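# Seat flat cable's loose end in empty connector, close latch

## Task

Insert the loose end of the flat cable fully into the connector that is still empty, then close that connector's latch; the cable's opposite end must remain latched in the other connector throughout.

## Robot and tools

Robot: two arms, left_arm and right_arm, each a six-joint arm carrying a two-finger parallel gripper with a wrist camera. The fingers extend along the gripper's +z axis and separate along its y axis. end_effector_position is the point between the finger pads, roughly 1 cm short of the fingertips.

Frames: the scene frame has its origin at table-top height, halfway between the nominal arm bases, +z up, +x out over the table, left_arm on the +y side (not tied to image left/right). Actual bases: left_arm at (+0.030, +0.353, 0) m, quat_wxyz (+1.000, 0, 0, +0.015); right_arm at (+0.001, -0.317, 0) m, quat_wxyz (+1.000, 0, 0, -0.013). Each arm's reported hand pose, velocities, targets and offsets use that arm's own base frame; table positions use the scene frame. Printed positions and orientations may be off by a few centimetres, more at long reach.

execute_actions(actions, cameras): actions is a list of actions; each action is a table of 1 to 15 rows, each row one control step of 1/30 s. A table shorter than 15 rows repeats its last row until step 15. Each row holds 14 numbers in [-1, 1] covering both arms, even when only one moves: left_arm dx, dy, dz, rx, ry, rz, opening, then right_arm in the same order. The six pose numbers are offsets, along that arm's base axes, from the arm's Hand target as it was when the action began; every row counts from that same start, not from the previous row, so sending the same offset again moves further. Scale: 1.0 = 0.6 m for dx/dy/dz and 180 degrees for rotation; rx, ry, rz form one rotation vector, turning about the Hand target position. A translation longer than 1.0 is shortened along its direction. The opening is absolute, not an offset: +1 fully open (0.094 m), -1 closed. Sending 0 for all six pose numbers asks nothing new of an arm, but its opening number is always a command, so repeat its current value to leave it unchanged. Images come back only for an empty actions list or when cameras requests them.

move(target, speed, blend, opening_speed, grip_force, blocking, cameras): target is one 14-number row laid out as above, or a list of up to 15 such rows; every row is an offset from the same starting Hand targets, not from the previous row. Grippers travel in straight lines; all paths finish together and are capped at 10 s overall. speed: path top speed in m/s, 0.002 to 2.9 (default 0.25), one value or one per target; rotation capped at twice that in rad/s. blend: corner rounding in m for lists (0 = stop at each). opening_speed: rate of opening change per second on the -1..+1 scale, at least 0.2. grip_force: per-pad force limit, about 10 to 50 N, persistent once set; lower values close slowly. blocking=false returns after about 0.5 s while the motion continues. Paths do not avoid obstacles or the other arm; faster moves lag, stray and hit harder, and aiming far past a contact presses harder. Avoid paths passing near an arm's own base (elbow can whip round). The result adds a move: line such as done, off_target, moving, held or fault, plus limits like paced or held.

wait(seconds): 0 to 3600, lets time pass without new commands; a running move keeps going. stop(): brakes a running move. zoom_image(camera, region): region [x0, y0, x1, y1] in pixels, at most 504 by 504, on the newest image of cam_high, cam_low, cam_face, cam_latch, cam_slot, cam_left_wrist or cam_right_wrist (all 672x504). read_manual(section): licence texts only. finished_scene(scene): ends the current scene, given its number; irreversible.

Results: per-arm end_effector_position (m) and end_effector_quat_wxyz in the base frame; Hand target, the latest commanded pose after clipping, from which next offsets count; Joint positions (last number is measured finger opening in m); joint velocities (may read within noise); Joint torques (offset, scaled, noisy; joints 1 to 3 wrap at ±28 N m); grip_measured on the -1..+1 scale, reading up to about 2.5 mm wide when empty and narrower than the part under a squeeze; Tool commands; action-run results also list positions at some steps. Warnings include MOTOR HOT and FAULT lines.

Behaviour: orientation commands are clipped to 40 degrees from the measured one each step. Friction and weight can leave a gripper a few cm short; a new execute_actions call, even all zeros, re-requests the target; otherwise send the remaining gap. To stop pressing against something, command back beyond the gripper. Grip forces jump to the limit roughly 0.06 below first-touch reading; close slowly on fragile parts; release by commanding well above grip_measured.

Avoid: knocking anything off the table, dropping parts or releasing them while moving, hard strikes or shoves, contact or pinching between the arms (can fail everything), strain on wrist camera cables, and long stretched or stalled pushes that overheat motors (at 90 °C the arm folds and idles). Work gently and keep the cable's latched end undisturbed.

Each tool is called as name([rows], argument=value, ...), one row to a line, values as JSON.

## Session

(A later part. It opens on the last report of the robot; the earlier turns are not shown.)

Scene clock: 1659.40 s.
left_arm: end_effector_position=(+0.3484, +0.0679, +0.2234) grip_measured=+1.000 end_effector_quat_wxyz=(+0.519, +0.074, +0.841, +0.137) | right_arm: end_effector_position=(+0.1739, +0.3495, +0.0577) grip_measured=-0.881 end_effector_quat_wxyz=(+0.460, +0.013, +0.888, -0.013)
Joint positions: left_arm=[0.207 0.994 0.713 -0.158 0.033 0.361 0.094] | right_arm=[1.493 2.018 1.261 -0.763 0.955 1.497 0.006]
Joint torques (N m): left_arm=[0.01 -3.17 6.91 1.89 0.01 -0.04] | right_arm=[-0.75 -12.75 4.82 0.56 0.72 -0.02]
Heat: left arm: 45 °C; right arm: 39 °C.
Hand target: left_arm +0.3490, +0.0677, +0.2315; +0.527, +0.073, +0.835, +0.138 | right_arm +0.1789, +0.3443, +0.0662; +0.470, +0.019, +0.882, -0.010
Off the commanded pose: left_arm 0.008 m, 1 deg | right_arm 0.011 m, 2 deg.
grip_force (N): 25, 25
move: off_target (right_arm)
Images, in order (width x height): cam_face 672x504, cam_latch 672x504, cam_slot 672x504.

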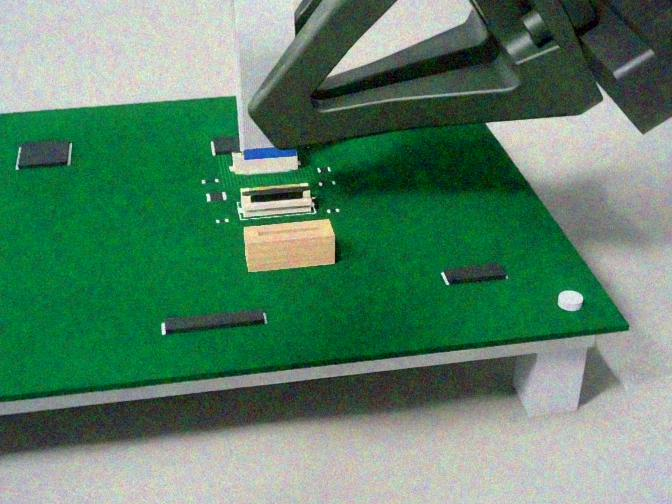

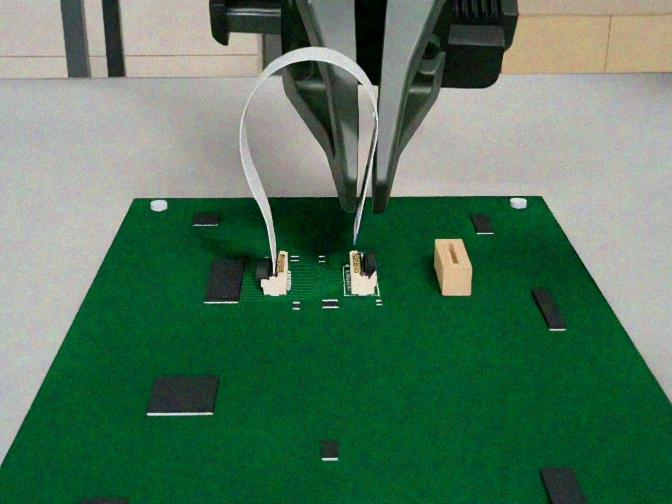

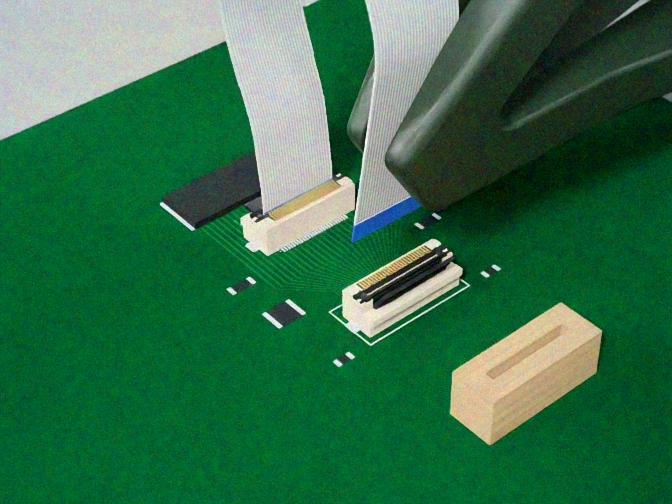

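move(target=[0,0,0,0,0,0,1, 0,0,0,0,0,0,-1], opening_speed=0.2, grip_force=25, cameras=["cam_latch", "cam_slot", "cam_face"])

zoom_image(camera="cam_latch", region=[320, 190, 420, 310])

zoom_image(camera="cam_face", region=[210, 120, 340, 240])

zoom_image(camera="cam_slot", region=[320, 190, 480, 350])

Scene clock: 1672.03 s.
left_arm: end_effector_position=(+0.3484, +0.0679, +0.2234) grip_measured=+1.000 end_effector_quat_wxyz=(+0.519, +0.074, +0.841, +0.137) | right_arm: end_effector_position=(+0.1739, +0.3495, +0.0577) grip_measured=-0.989 end_effector_quat_wxyz=(+0.460, +0.013, +0.888, -0.013)
Joint positions: left_arm=[0.207 0.994 0.713 -0.158 0.033 0.361 0.094] | right_arm=[1.493 2.018 1.261 -0.763 0.955 1.497 0.001]
Joint torques (N m): left_arm=[-0.01 -3.19 6.93 1.89 0.02 -0.04] | right_arm=[-0.77 -12.62 4.51 0.57 0.71 -0.03]
Heat: left arm: 45 °C; right arm: 38 °C.
Hand target: left_arm +0.3490, +0.0677, +0.2315; +0.527, +0.073, +0.835, +0.138 | right_arm +0.1789, +0.3444, +0.0662; +0.470, +0.019, +0.882, -0.010
Off the commanded pose: left_arm 0.008 m, 1 deg | right_arm 0.011 m, 2 deg.
grip_force (N): 25, 25
move: done
Images, in order (width x height): cam_face 672x504, cam_latch 672x504, cam_slot 672x504.

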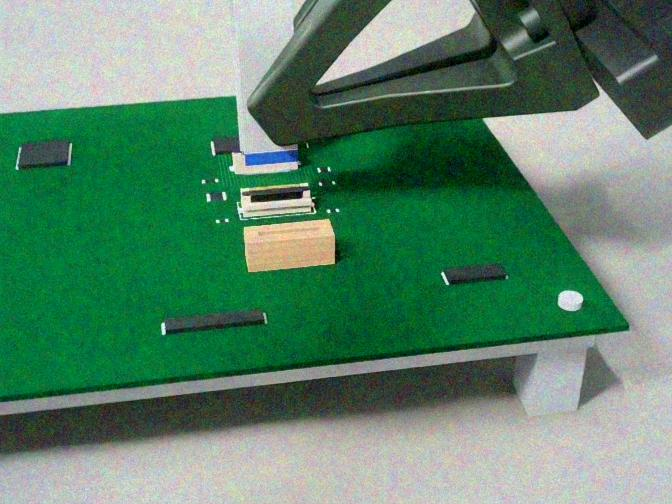

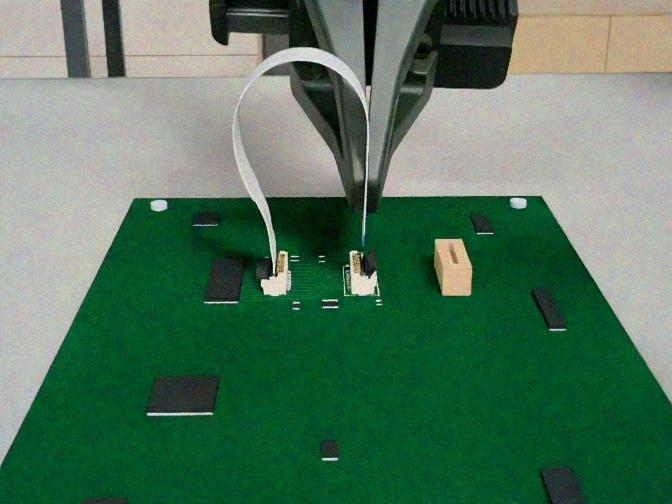

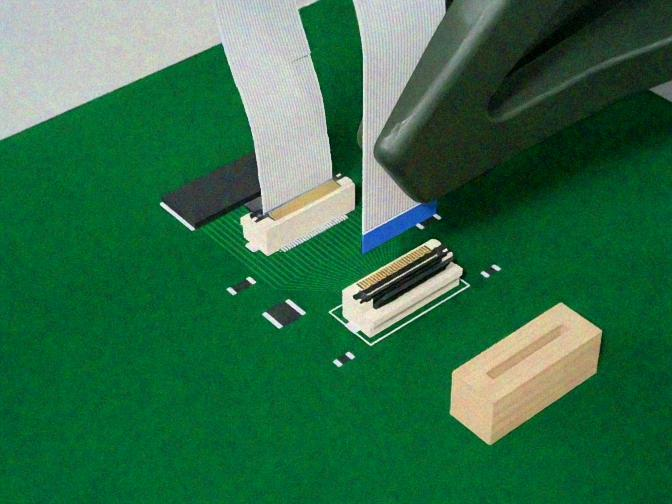

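Scaled by 4.200 from the camera's image (finer frame: 960x720).

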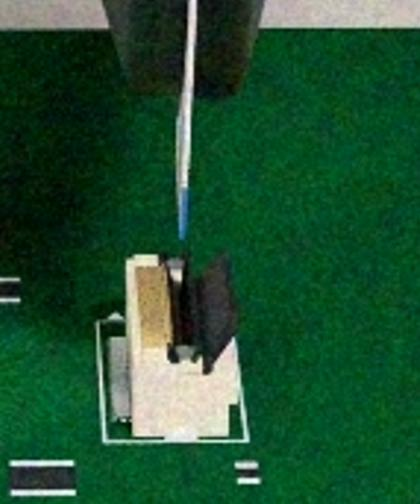

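Scaled by 3.877 from the camera's image (finer frame: 960x720).

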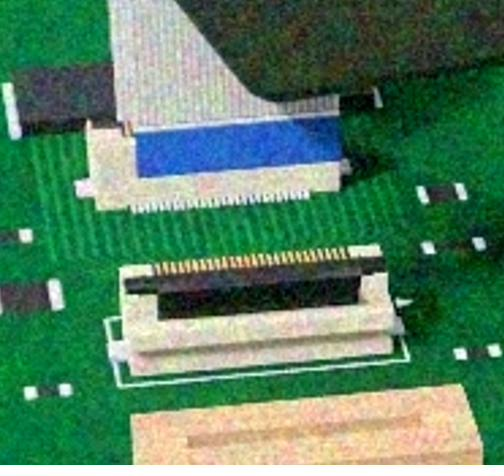

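Scaled by 3.150 from the camera's image (finer frame: 960x720).

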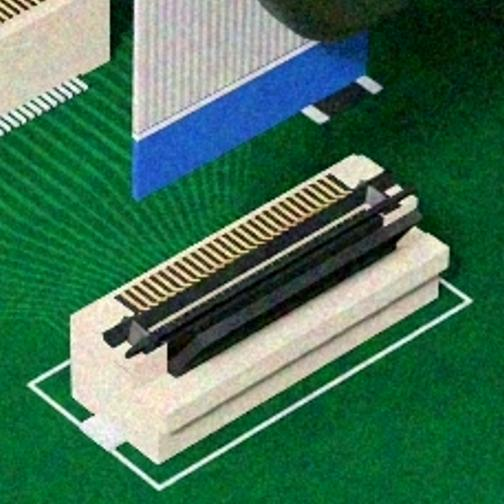

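move(target=[0,0,0,0,0,0,1, -0.001,0.004,-0.024,0,0,0,-1], speed=0.03, cameras=[])

Scene clock: 1700.63 s.
left_arm: end_effector_position=(+0.3484, +0.0679, +0.2234) grip_measured=+1.000 end_effector_quat_wxyz=(+0.519, +0.074, +0.841, +0.137) | right_arm: end_effector_position=(+0.1742, +0.3533, +0.0556) grip_measured=-0.989 end_effector_quat_wxyz=(+0.461, +0.020, +0.887, +0.001)
Joint positions: left_arm=[0.207 0.994 0.713 -0.158 0.033 0.361 0.094] | right_arm=[1.493 2.018 1.249 -0.722 0.956 1.497 0]
Joint torques (N m): left_arm=[-0.01 -3.15 6.94 1.89 0.02 -0.04] | right_arm=[-0.39 -9.42 4.48 0.59 0.69 0.01]
Heat: left arm: 45 °C; right arm: 38 °C.
Hand target: left_arm +0.3490, +0.0677, +0.2315; +0.527, +0.073, +0.835, +0.138 | right_arm +0.1783, +0.3468, +0.0518; +0.471, +0.019, +0.882, -0.010
Off the commanded pose: left_arm 0.008 m, 1 deg | right_arm 0.009 m, 2 deg.
grip_force (N): 25, 25
move: done

move(target=[0,0,0,0,0,0,1, -0.001,-0.010,-0.001,-0.006,0,0,-1], speed=0.03, cameras=[])

Scene clock: 1711.30 s.
left_arm: end_effector_position=(+0.3484, +0.0679, +0.2234) grip_measured=+1.000 end_effector_quat_wxyz=(+0.519, +0.074, +0.841, +0.137) | right_arm: end_effector_position=(+0.1739, +0.3489, +0.0521) grip_measured=-0.989 end_effector_quat_wxyz=(+0.461, +0.017, +0.887, -0.006)
Joint positions: left_arm=[0.207 0.994 0.713 -0.158 0.033 0.361 0.094] | right_arm=[1.493 2.018 1.234 -0.721 0.956 1.497 0]
Joint torques (N m): left_arm=[-0.01 -3.17 6.93 1.89 0.02 -0.04] | right_arm=[-0.5 -9.94 4.51 0.47 0.72 -0.02]
Heat: left arm: 45 °C; right arm: 38 °C.
Hand target: left_arm +0.3490, +0.0677, +0.2315; +0.527, +0.073, +0.835, +0.138 | right_arm +0.1777, +0.3408, +0.0512; +0.471, +0.015, +0.882, -0.018
Off the commanded pose: left_arm 0.008 m, 1 deg | right_arm 0.009 m, 2 deg.
grip_force (N): 25, 25
move: done

wait(seconds=0.1, cameras=["cam_latch", "cam_slot", "cam_face"])

zoom_image(camera="cam_latch", region=[320, 190, 420, 310])

zoom_image(camera="cam_face", region=[210, 120, 340, 240])

zoom_image(camera="cam_slot", region=[320, 190, 480, 350])

Scene clock: 1717.90 s.
left_arm: end_effector_position=(+0.3484, +0.0679, +0.2234) grip_measured=+1.000 end_effector_quat_wxyz=(+0.519, +0.074, +0.841, +0.137) | right_arm: end_effector_position=(+0.1739, +0.3489, +0.0521) grip_measured=-0.989 end_effector_quat_wxyz=(+0.461, +0.017, +0.887, -0.006)
Joint positions: left_arm=[0.207 0.994 0.713 -0.158 0.033 0.361 0.094] | right_arm=[1.493 2.018 1.234 -0.721 0.956 1.497 0]
Joint torques (N m): left_arm=[-0.02 -3.15 6.91 1.89 0.01 -0.04] | right_arm=[-0.58 -10.04 4.57 0.46 0.68 0.03]
Heat: left arm: 45 °C; right arm: 38 °C.
Hand target: left_arm +0.3490, +0.0677, +0.2315; +0.527, +0.073, +0.835, +0.138 | right_arm +0.1777, +0.3408, +0.0512; +0.471, +0.015, +0.882, -0.018
Tool commands: left_gripper/opening=+1.0 right_gripper/opening=-1.0
Off the commanded pose: left_arm 0.008 m, 1 deg | right_arm 0.009 m, 2 deg.
grip_force (N): 25, 25
wait: 0.10 s; at rest from the start
Images, in order (width x height): cam_face 672x504, cam_latch 672x504, cam_slot 672x504.

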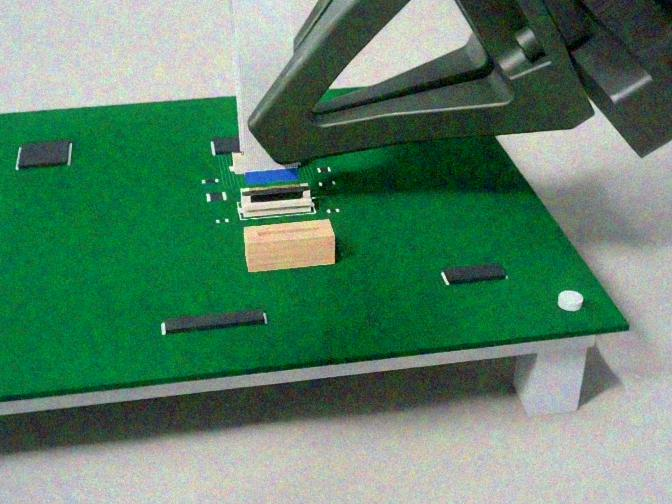

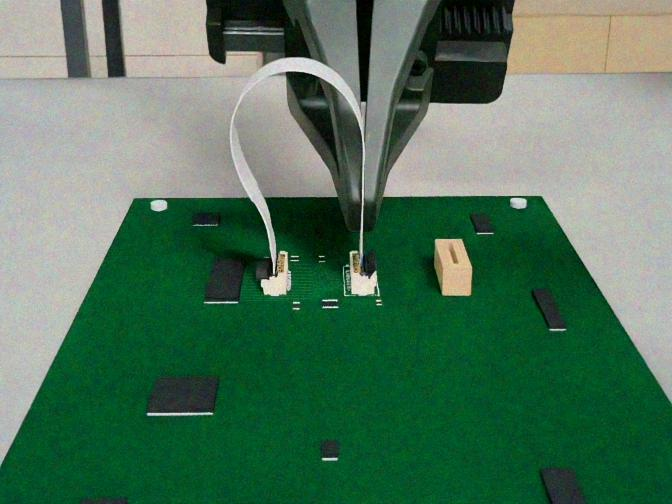

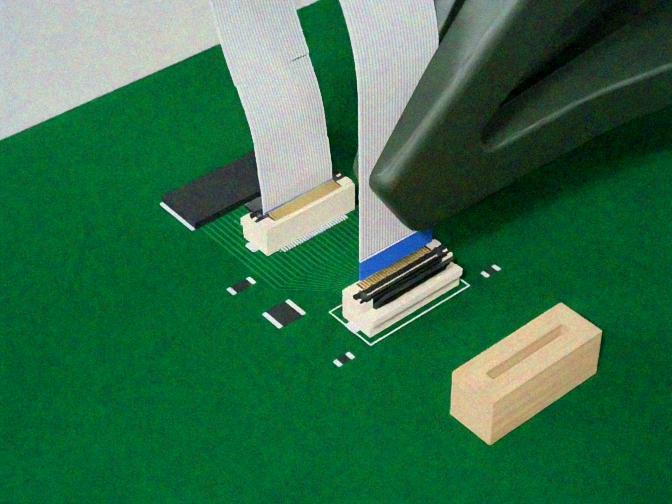

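Scaled by 4.200 from the camera's image (finer frame: 960x720).

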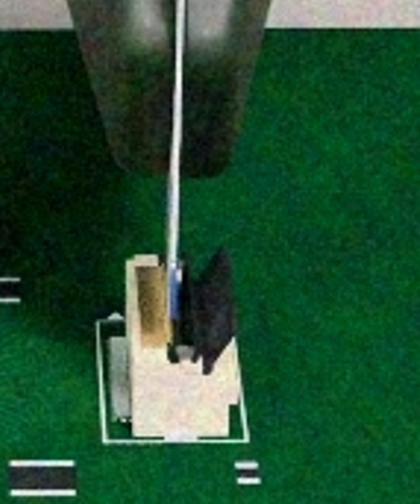

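Scaled by 3.877 from the camera's image (finer frame: 960x720).

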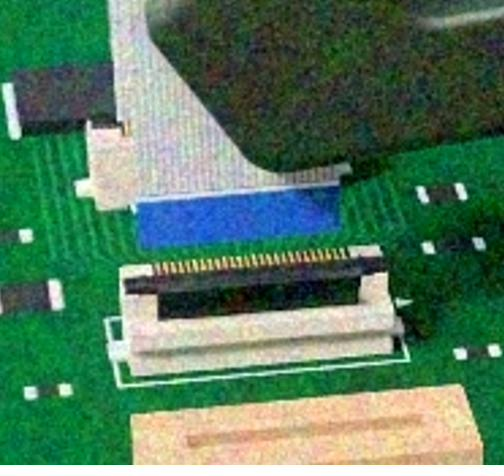

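Scaled by 3.150 from the camera's image (finer frame: 960x720).

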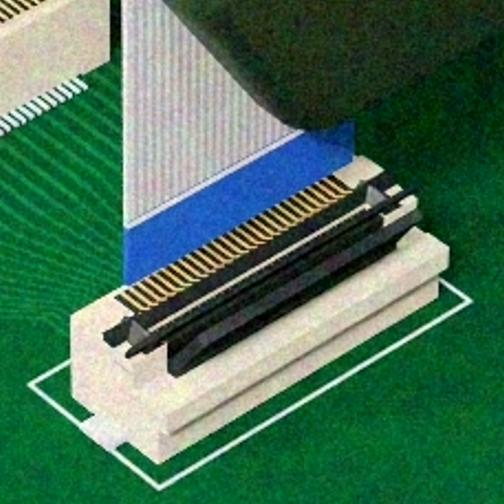

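move(target=[0,0,0,0,0,0,1, -0.010,0.006,0.001,0,0,0,-1], speed=0.03, cameras=[])

Scene clock: 1741.20 s.
left_arm: end_effector_position=(+0.3484, +0.0679, +0.2234) grip_measured=+1.000 end_effector_quat_wxyz=(+0.519, +0.074, +0.841, +0.137) | right_arm: end_effector_position=(+0.1718, +0.3463, +0.0522) grip_measured=-0.989 end_effector_quat_wxyz=(+0.461, +0.018, +0.887, -0.009)
Joint positions: left_arm=[0.207 0.994 0.713 -0.158 0.033 0.361 0.094] | right_arm=[1.499 2.018 1.234 -0.741 0.957 1.517 0]
Joint torques (N m): left_arm=[-0.02 -3.17 6.94 1.89 0.02 -0.04] | right_arm=[0.43 -8.79 6.86 0.27 0.69 0.07]
Heat: left arm: 45 °C; right arm: 38 °C.
Hand target: left_arm +0.3490, +0.0677, +0.2315; +0.527, +0.073, +0.835, +0.138 | right_arm +0.1718, +0.3444, +0.0518; +0.471, +0.015, +0.882, -0.018
Off the commanded pose: left_arm 0.008 m, 1 deg | right_arm 0.002 m, 2 deg.
grip_force (N): 25, 25
move: done

move(target=[0,0,0,0,0,0,1, 0.016,0.007,0.002,0.0078,0.006,0,-1], speed=0.03, cameras=[])

Scene clock: 1751.23 s.
left_arm: end_effector_position=(+0.3484, +0.0679, +0.2234) grip_measured=+1.000 end_effector_quat_wxyz=(+0.519, +0.074, +0.841, +0.137) | right_arm: end_effector_position=(+0.1767, +0.3484, +0.0504) grip_measured=-0.989 end_effector_quat_wxyz=(+0.455, +0.016, +0.890, -0.008)
Joint positions: left_arm=[0.207 0.994 0.713 -0.158 0.033 0.361 0.094] | right_arm=[1.482 2.018 1.234 -0.713 0.943 1.48 0]
Joint torques (N m): left_arm=[-0.01 -3.15 6.91 1.89 0.02 -0.04] | right_arm=[-0.85 -10.1 6.54 0.63 0.6 -0.02]
Heat: left arm: 45 °C; right arm: 38 °C.
Hand target: left_arm +0.3490, +0.0677, +0.2315; +0.527, +0.073, +0.835, +0.138 | right_arm +0.1813, +0.3486, +0.0530; +0.462, +0.020, +0.887, -0.007
Off the commanded pose: left_arm 0.008 m, 1 deg | right_arm 0.005 m, 1 deg.
grip_force (N): 25, 25
move: done

move(target=[0,0,0,0,0,0,1, -0.015,0.001,0.001,0,-0.005,0,-1], speed=0.03, cameras=[])

Scene clock: 1787.87 s.
left_arm: end_effector_position=(+0.3484, +0.0679, +0.2234) grip_measured=+1.000 end_effector_quat_wxyz=(+0.519, +0.074, +0.841, +0.137) | right_arm: end_effector_position=(+0.1719, +0.3494, +0.0517) grip_measured=-0.989 end_effector_quat_wxyz=(+0.459, +0.021, +0.888, -0.002)
Joint positions: left_arm=[0.207 0.994 0.713 -0.158 0.033 0.361 0.094] | right_arm=[1.498 2.018 1.234 -0.723 0.953 1.513 0]
Joint torques (N m): left_arm=[-0.02 -3.17 6.94 1.89 0.02 -0.04] | right_arm=[0.51 -9.09 7.47 0.3 0.68 0.06]
Heat: left arm: 45 °C; right arm: 38 °C.
Hand target: left_arm +0.3490, +0.0677, +0.2315; +0.527, +0.073, +0.835, +0.138 | right_arm +0.1723, +0.3492, +0.0536; +0.469, +0.020, +0.883, -0.007
Off the commanded pose: left_arm 0.008 m, 1 deg | right_arm 0.002 m, 1 deg.
grip_force (N): 25, 25
move: done

move(target=[0,0,0,0,0,0,1, 0.0105,0.0015,0.000,0,0.003,0,-1], speed=0.03, cameras=["cam_latch","cam_face","cam_slot"])

zoom_image(camera="cam_latch", region=[320, 190, 420, 310])

zoom_image(camera="cam_face", region=[210, 120, 340, 240])

zoom_image(camera="cam_slot", region=[320, 190, 480, 350])

Scene clock: 1807.40 s.
left_arm: end_effector_position=(+0.3484, +0.0679, +0.2234) grip_measured=+1.000 end_effector_quat_wxyz=(+0.519, +0.074, +0.841, +0.137) | right_arm: end_effector_position=(+0.1747, +0.3479, +0.0517) grip_measured=-0.989 end_effector_quat_wxyz=(+0.459, +0.017, +0.888, -0.008)
Joint positions: left_arm=[0.207 0.994 0.713 -0.158 0.033 0.361 0.094] | right_arm=[1.49 2.018 1.234 -0.723 0.953 1.495 0]
Joint torques (N m): left_arm=[-0.01 -3.17 6.94 1.9 0.02 -0.04] | right_arm=[-0.62 -9.31 7.3 0.57 0.58 -0.01]
Heat: left arm: 45 °C; right arm: 37 °C.
Hand target: left_arm +0.3490, +0.0677, +0.2315; +0.527, +0.073, +0.835, +0.138 | right_arm +0.1786, +0.3501, +0.0536; +0.465, +0.020, +0.885, -0.007
Off the commanded pose: left_arm 0.008 m, 1 deg | right_arm 0.005 m, 1 deg.
grip_force (N): 25, 25
move: done
Images, in order (width x height): cam_face 672x504, cam_latch 672x504, cam_slot 672x504.

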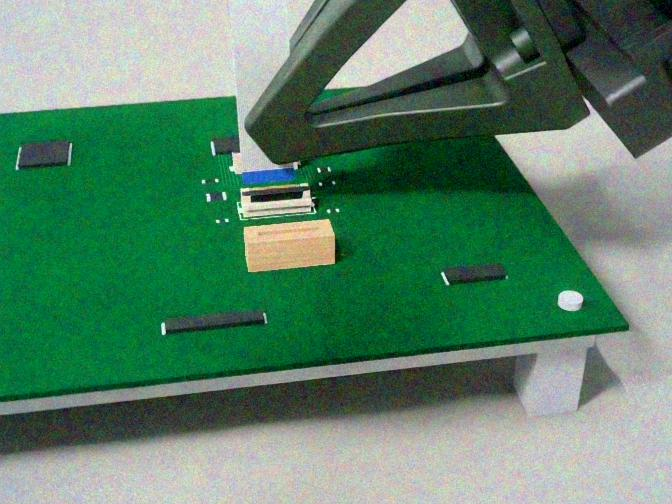

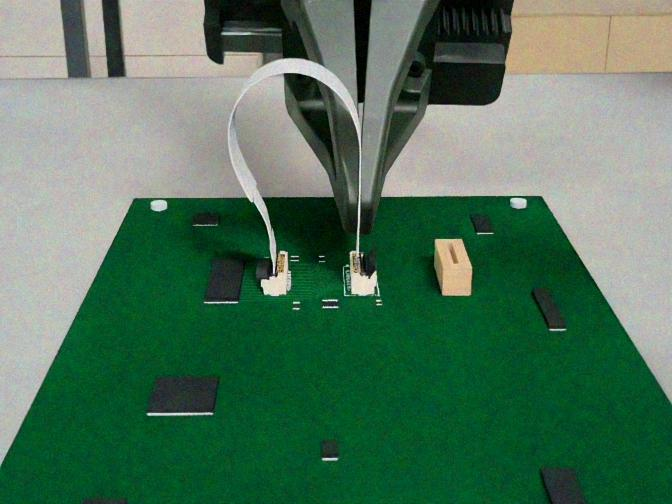

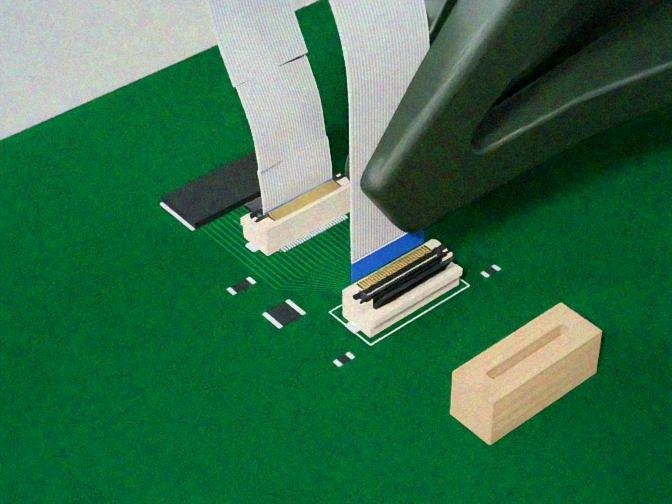

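Scaled by 4.200 from the camera's image (finer frame: 960x720).

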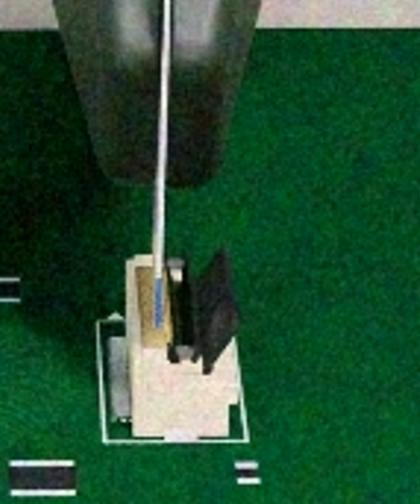

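Scaled by 3.877 from the camera's image (finer frame: 960x720).

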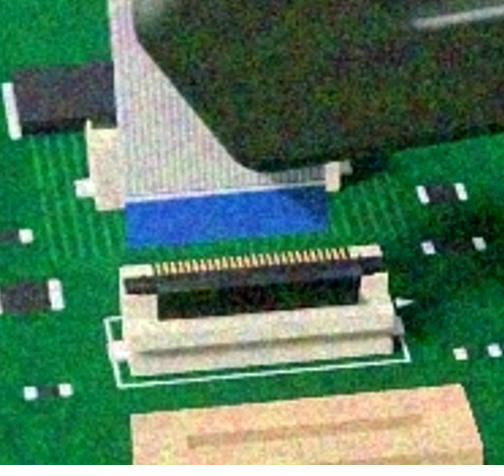

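Scaled by 3.150 from the camera's image (finer frame: 960x720).

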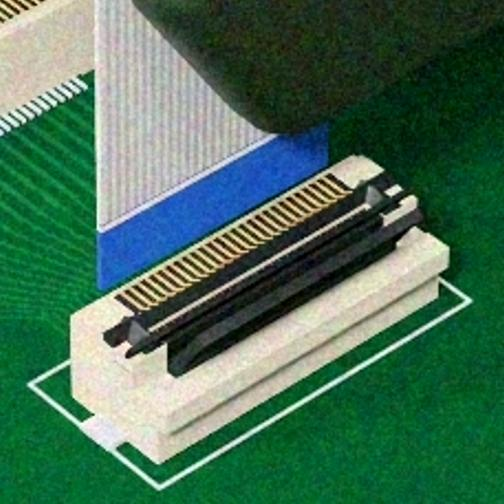

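move(target=[0,0,0,0,0,0,1, -0.0092,0.003,0.000,0.001,0.00,0,-1], speed=0.03, cameras=[])

Scene clock: 1817.27 s.
left_arm: end_effector_position=(+0.3484, +0.0679, +0.2234) grip_measured=+1.000 end_effector_quat_wxyz=(+0.519, +0.074, +0.841, +0.137) | right_arm: end_effector_position=(+0.1735, +0.3485, +0.0517) grip_measured=-0.989 end_effector_quat_wxyz=(+0.459, +0.021, +0.888, -0.004)
Joint positions: left_arm=[0.207 0.994 0.713 -0.158 0.033 0.361 0.094] | right_arm=[1.493 2.018 1.234 -0.724 0.953 1.507 0]
Joint torques (N m): left_arm=[-0.01 -3.15 6.93 1.89 0.02 -0.04] | right_arm=[0.4 -8.66 8.61 0.35 0.6 0.08]
Heat: left arm: 45 °C; right arm: 37 °C.
Hand target: left_arm +0.3490, +0.0677, +0.2315; +0.527, +0.073, +0.835, +0.138 | right_arm +0.1730, +0.3519, +0.0536; +0.465, +0.021, +0.885, -0.006
Off the commanded pose: left_arm 0.008 m, 1 deg | right_arm 0.004 m, 1 deg.
grip_force (N): 25, 25
move: done

move(target=[0,0,0,0,0,0,1, 0.0,0.0025,0.000,0.00,0.00,0,-1], speed=0.03, cameras=["cam_latch","cam_face","cam_slot"])

zoom_image(camera="cam_latch", region=[320, 190, 420, 310])

zoom_image(camera="cam_face", region=[210, 120, 340, 240])

zoom_image(camera="cam_slot", region=[320, 190, 480, 350])

Scene clock: 1831.43 s.
left_arm: end_effector_position=(+0.3484, +0.0679, +0.2234) grip_measured=+1.000 end_effector_quat_wxyz=(+0.519, +0.074, +0.841, +0.137) | right_arm: end_effector_position=(+0.1735, +0.3480, +0.0517) grip_measured=-0.989 end_effector_quat_wxyz=(+0.459, +0.020, +0.888, -0.005)
Joint positions: left_arm=[0.207 0.994 0.713 -0.158 0.033 0.361 0.094] | right_arm=[1.493 2.018 1.234 -0.726 0.953 1.508 0]
Joint torques (N m): left_arm=[0.02 -3.15 6.93 1.89 0.01 -0.04] | right_arm=[0.5 -8.44 9.02 0.31 0.58 0.08]
Heat: left arm: 45 °C; right arm: 37 °C.
Hand target: left_arm +0.3490, +0.0677, +0.2315; +0.527, +0.073, +0.835, +0.138 | right_arm +0.1730, +0.3534, +0.0536; +0.465, +0.021, +0.885, -0.006
Off the commanded pose: left_arm 0.008 m, 1 deg | right_arm 0.006 m, 1 deg.
grip_force (N): 25, 25
move: done
Images, in order (width x height): cam_face 672x504, cam_latch 672x504, cam_slot 672x504.

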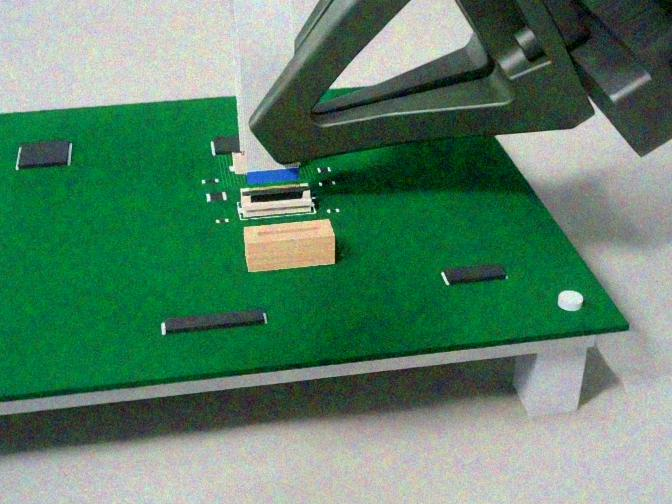

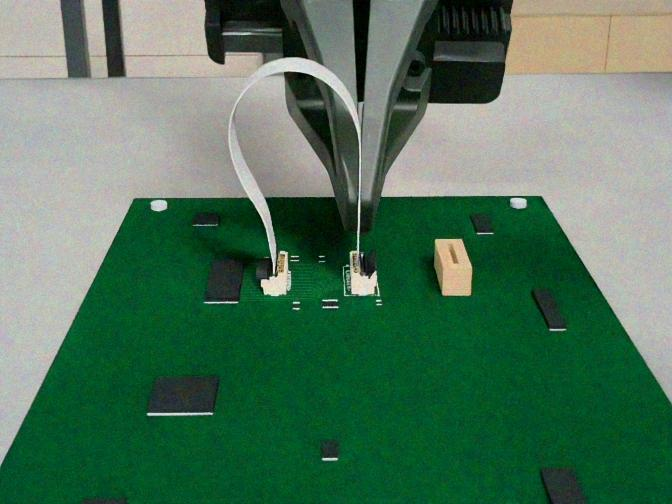

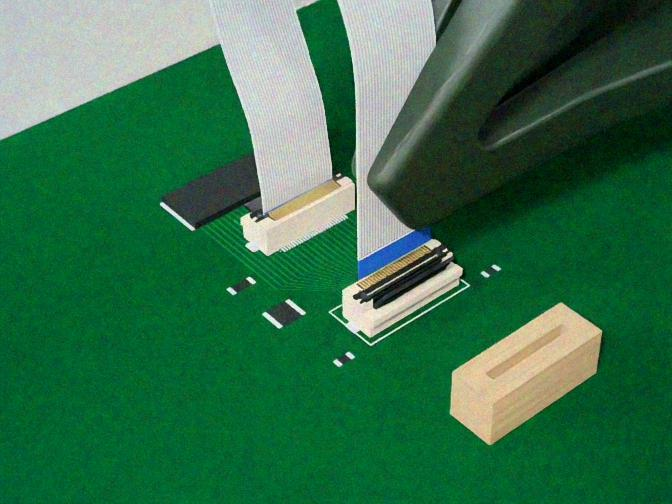

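Scaled by 4.200 from the camera's image (finer frame: 960x720).

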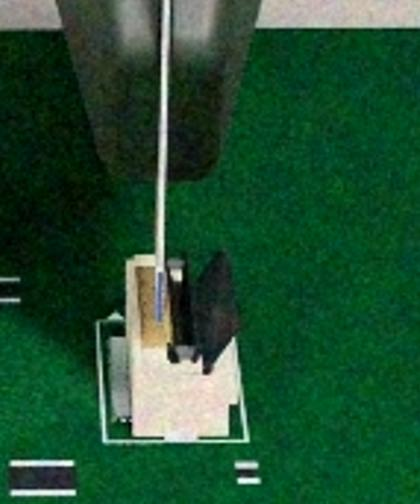

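Scaled by 3.877 from the camera's image (finer frame: 960x720).

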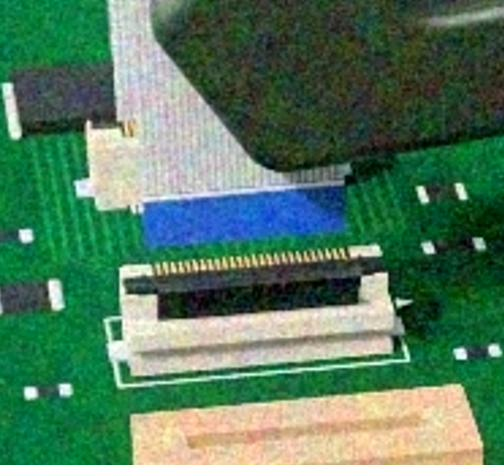

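Scaled by 3.150 from the camera's image (finer frame: 960x720).

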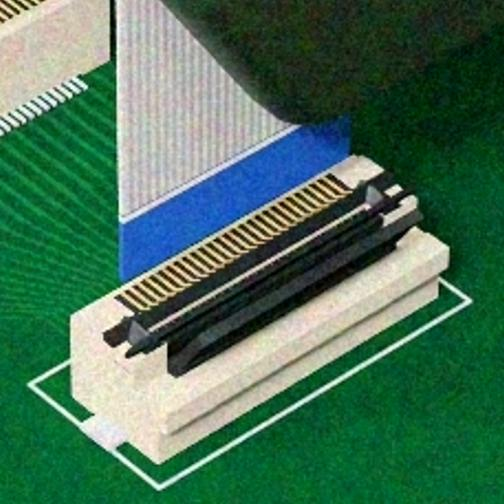

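move(target=[0,0,0,0,0,0,1, 0.0,0.004,0.000,0.003,0.00,0,-1], speed=0.03, cameras=[])

Scene clock: 1839.23 s.
left_arm: end_effector_position=(+0.3484, +0.0679, +0.2234) grip_measured=+1.000 end_effector_quat_wxyz=(+0.519, +0.074, +0.841, +0.137) | right_arm: end_effector_position=(+0.1736, +0.3502, +0.0533) grip_measured=-0.989 end_effector_quat_wxyz=(+0.460, +0.022, +0.888, -0.002)
Joint positions: left_arm=[0.207 0.994 0.713 -0.158 0.033 0.361 0.094] | right_arm=[1.493 2.018 1.241 -0.726 0.953 1.509 0]
Joint torques (N m): left_arm=[-0.01 -3.15 6.93 1.89 0.01 -0.04] | right_arm=[0.38 -8.13 8.92 0.41 0.58 0.09]
Heat: left arm: 45 °C; right arm: 37 °C.
Hand target: left_arm +0.3490, +0.0677, +0.2315; +0.527, +0.073, +0.835, +0.138 | right_arm +0.1730, +0.3558, +0.0535; +0.465, +0.023, +0.885, -0.002
Off the commanded pose: left_arm 0.008 m, 1 deg | right_arm 0.006 m, 1 deg.
grip_force (N): 25, 25
move: done

move(target=[0,0,0,0,0,0,1, 0.0,0.000,-0.005,0.00,0.00,0,-1], speed=0.03, cameras=[])

Scene clock: 1853.33 s.
left_arm: end_effector_position=(+0.3484, +0.0679, +0.2234) grip_measured=+1.000 end_effector_quat_wxyz=(+0.519, +0.074, +0.841, +0.137) | right_arm: end_effector_position=(+0.1736, +0.3498, +0.0511) grip_measured=-0.989 end_effector_quat_wxyz=(+0.459, +0.021, +0.888, -0.005)
Joint positions: left_arm=[0.207 0.994 0.713 -0.158 0.033 0.361 0.094] | right_arm=[1.493 2.025 1.241 -0.726 0.953 1.509 0]
Joint torques (N m): left_arm=[-0.02 -3.18 6.94 1.89 0.02 -0.04] | right_arm=[0.5 -8.13 8.49 0.51 0.56 0.11]
Heat: left arm: 45 °C; right arm: 37 °C.
Hand target: left_arm +0.3490, +0.0677, +0.2315; +0.527, +0.073, +0.835, +0.138 | right_arm +0.1730, +0.3558, +0.0505; +0.465, +0.023, +0.885, -0.002
Off the commanded pose: left_arm 0.008 m, 1 deg | right_arm 0.006 m, 1 deg.
grip_force (N): 25, 25
move: done

wait(seconds=0.1, cameras=["cam_latch","cam_face","cam_slot"])

zoom_image(camera="cam_latch", region=[320, 190, 420, 310])

zoom_image(camera="cam_face", region=[210, 120, 340, 240])

zoom_image(camera="cam_slot", region=[320, 190, 480, 350])

Scene clock: 1865.20 s.
left_arm: end_effector_position=(+0.3484, +0.0679, +0.2234) grip_measured=+1.000 end_effector_quat_wxyz=(+0.519, +0.074, +0.841, +0.137) | right_arm: end_effector_position=(+0.1736, +0.3498, +0.0511) grip_measured=-0.989 end_effector_quat_wxyz=(+0.459, +0.021, +0.888, -0.005)
Joint positions: left_arm=[0.207 0.994 0.713 -0.158 0.033 0.361 0.094] | right_arm=[1.493 2.025 1.241 -0.726 0.953 1.509 0]
Joint torques (N m): left_arm=[-0.02 -3.17 6.91 1.89 0.01 -0.04] | right_arm=[0.47 -8.21 8.42 0.49 0.59 0.08]
Heat: left arm: 45 °C; right arm: 37 °C.
Hand target: left_arm +0.3490, +0.0677, +0.2315; +0.527, +0.073, +0.835, +0.138 | right_arm +0.1730, +0.3558, +0.0505; +0.465, +0.023, +0.885, -0.002
Tool commands: left_gripper/opening=+1.0 right_gripper/opening=-1.0
Off the commanded pose: left_arm 0.008 m, 1 deg | right_arm 0.006 m, 1 deg.
grip_force (N): 25, 25
wait: 0.10 s; at rest from the start
Images, in order (width x height): cam_face 672x504, cam_latch 672x504, cam_slot 672x504.

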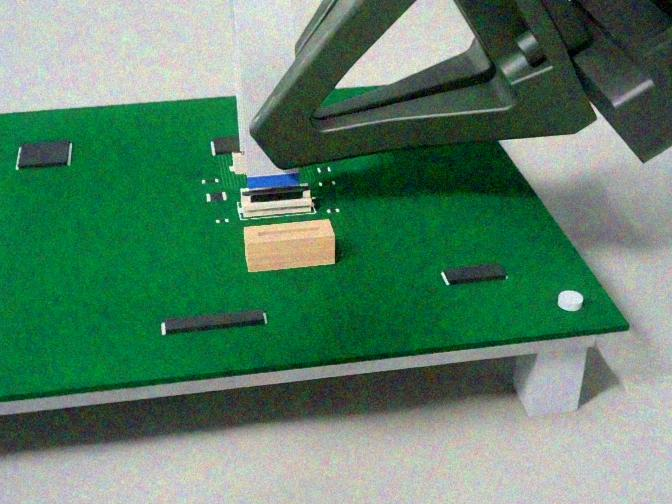

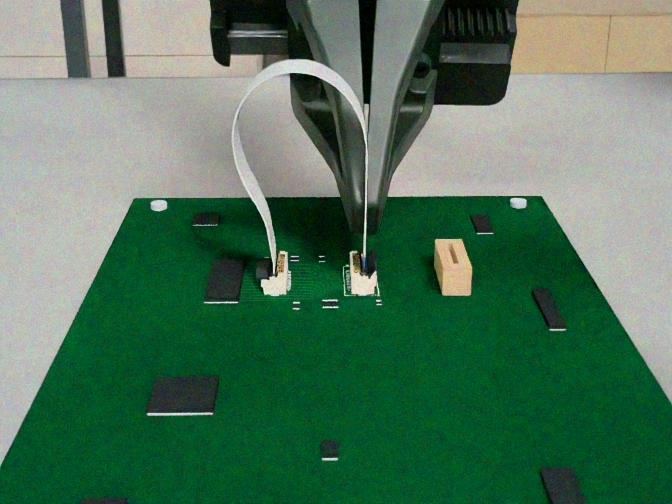

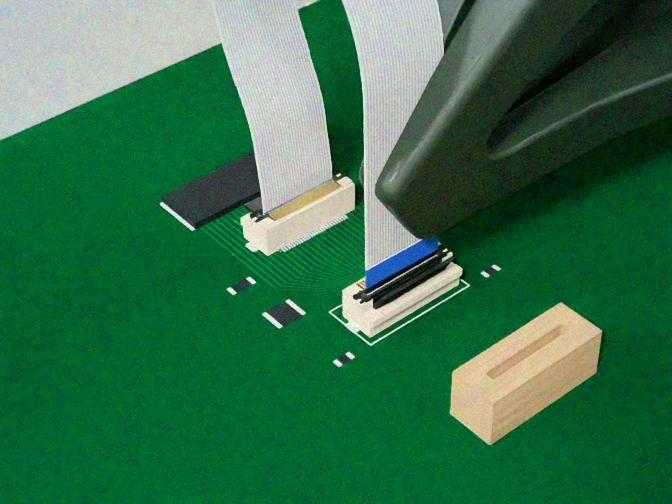

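Scaled by 4.200 from the camera's image (finer frame: 960x720).

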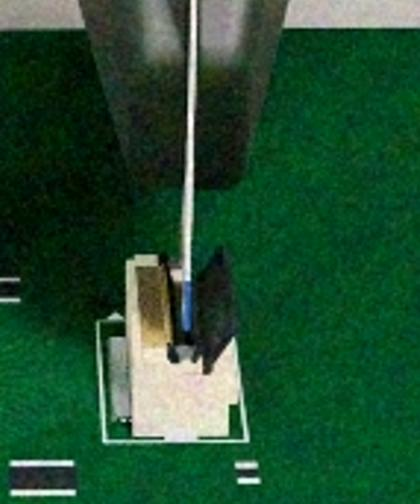

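Scaled by 3.877 from the camera's image (finer frame: 960x720).

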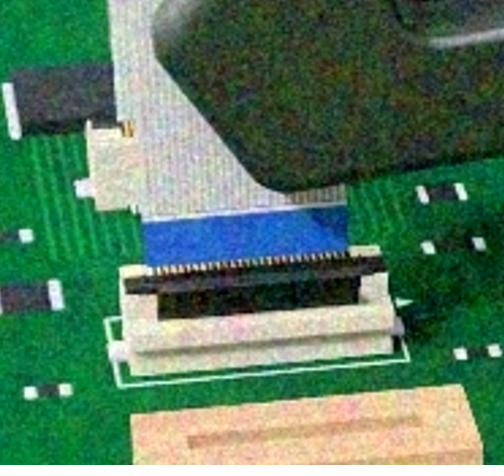

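Scaled by 3.150 from the camera's image (finer frame: 960x720).

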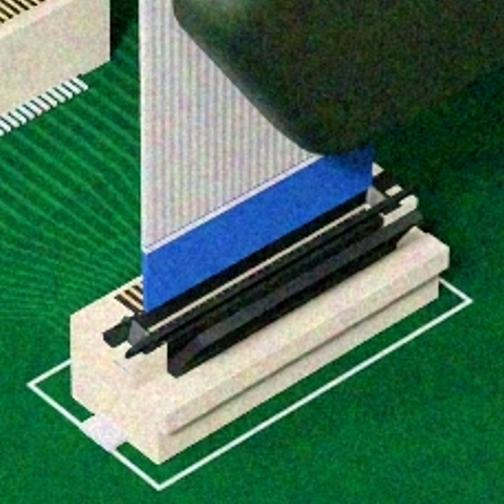

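move(target=[0,0,0,0,0,0,1, -0.0006,0.0004,-0.002,0.00,0.00,0,-1], speed=0.03, cameras=["cam_latch","cam_face","cam_slot"])

zoom_image(camera="cam_latch", region=[320, 190, 420, 310])

zoom_image(camera="cam_face", region=[210, 120, 340, 240])

zoom_image(camera="cam_slot", region=[320, 190, 480, 350])

Scene clock: 1891.67 s.
left_arm: end_effector_position=(+0.3484, +0.0679, +0.2234) grip_measured=+1.000 end_effector_quat_wxyz=(+0.519, +0.074, +0.841, +0.137) | right_arm: end_effector_position=(+0.1736, +0.3498, +0.0511) grip_measured=-0.989 end_effector_quat_wxyz=(+0.459, +0.022, +0.888, -0.004)
Joint positions: left_arm=[0.207 0.994 0.713 -0.158 0.033 0.361 0.094] | right_arm=[1.493 2.025 1.241 -0.726 0.953 1.511 0]
Joint torques (N m): left_arm=[0.01 -3.17 6.94 1.89 0.01 -0.04] | right_arm=[0.55 -7.9 8.47 0.53 0.58 0.1]
Heat: left arm: 45 °C; right arm: 37 °C.
Hand target: left_arm +0.3490, +0.0677, +0.2315; +0.527, +0.073, +0.835, +0.138 | right_arm +0.1727, +0.3560, +0.0493; +0.465, +0.023, +0.885, -0.002
Off the commanded pose: left_arm 0.008 m, 1 deg | right_arm 0.007 m, 1 deg.
grip_force (N): 25, 25
move: done
Images, in order (width x height): cam_face 672x504, cam_latch 672x504, cam_slot 672x504.

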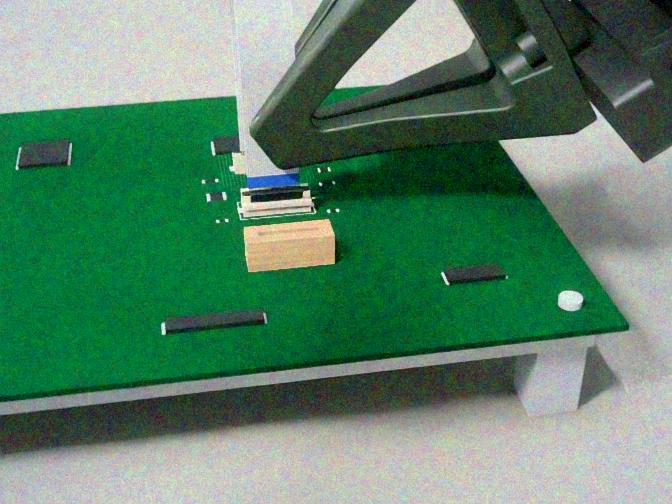

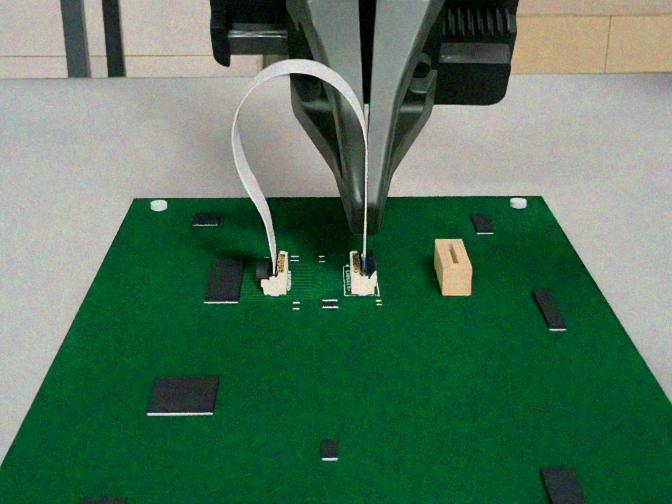

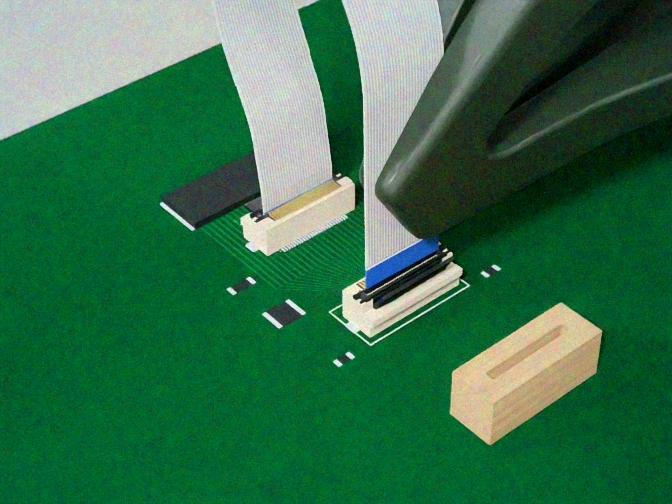

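Scaled by 4.200 from the camera's image (finer frame: 960x720).

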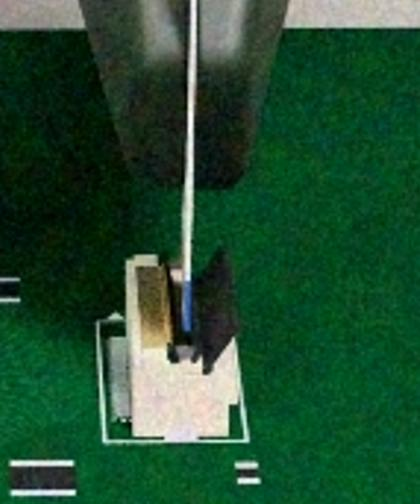

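Scaled by 3.877 from the camera's image (finer frame: 960x720).

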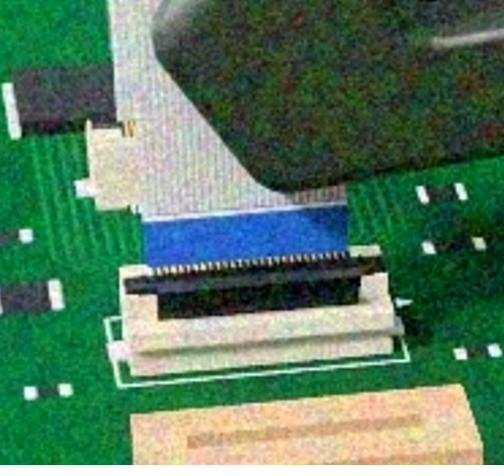

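Scaled by 3.150 from the camera's image (finer frame: 960x720).

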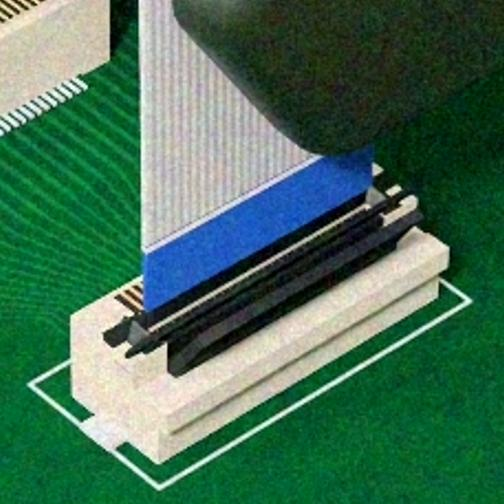

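move(target=[0,0,0,0,0,0,1, -0.0008,0.0002,-0.0016,0.00,0.00,0,-1], speed=0.03, cameras=[])

Scene clock: 1896.80 s.
left_arm: end_effector_position=(+0.3484, +0.0679, +0.2234) grip_measured=+1.000 end_effector_quat_wxyz=(+0.519, +0.074, +0.841, +0.137) | right_arm: end_effector_position=(+0.1728, +0.3499, +0.0496) grip_measured=-0.989 end_effector_quat_wxyz=(+0.459, +0.021, +0.888, -0.005)
Joint positions: left_arm=[0.207 0.994 0.713 -0.158 0.033 0.361 0.094] | right_arm=[1.496 2.029 1.241 -0.726 0.953 1.513 0]
Joint torques (N m): left_arm=[-0.01 -3.17 6.93 1.89 0.02 -0.04] | right_arm=[0.44 -8.14 8.43 0.53 0.56 0.04]
Heat: left arm: 45 °C; right arm: 37 °C.
Hand target: left_arm +0.3490, +0.0677, +0.2315; +0.527, +0.073, +0.835, +0.138 | right_arm +0.1723, +0.3561, +0.0483; +0.465, +0.023, +0.885, -0.002
Off the commanded pose: left_arm 0.008 m, 1 deg | right_arm 0.006 m, 1 deg.
grip_force (N): 25, 25
move: done


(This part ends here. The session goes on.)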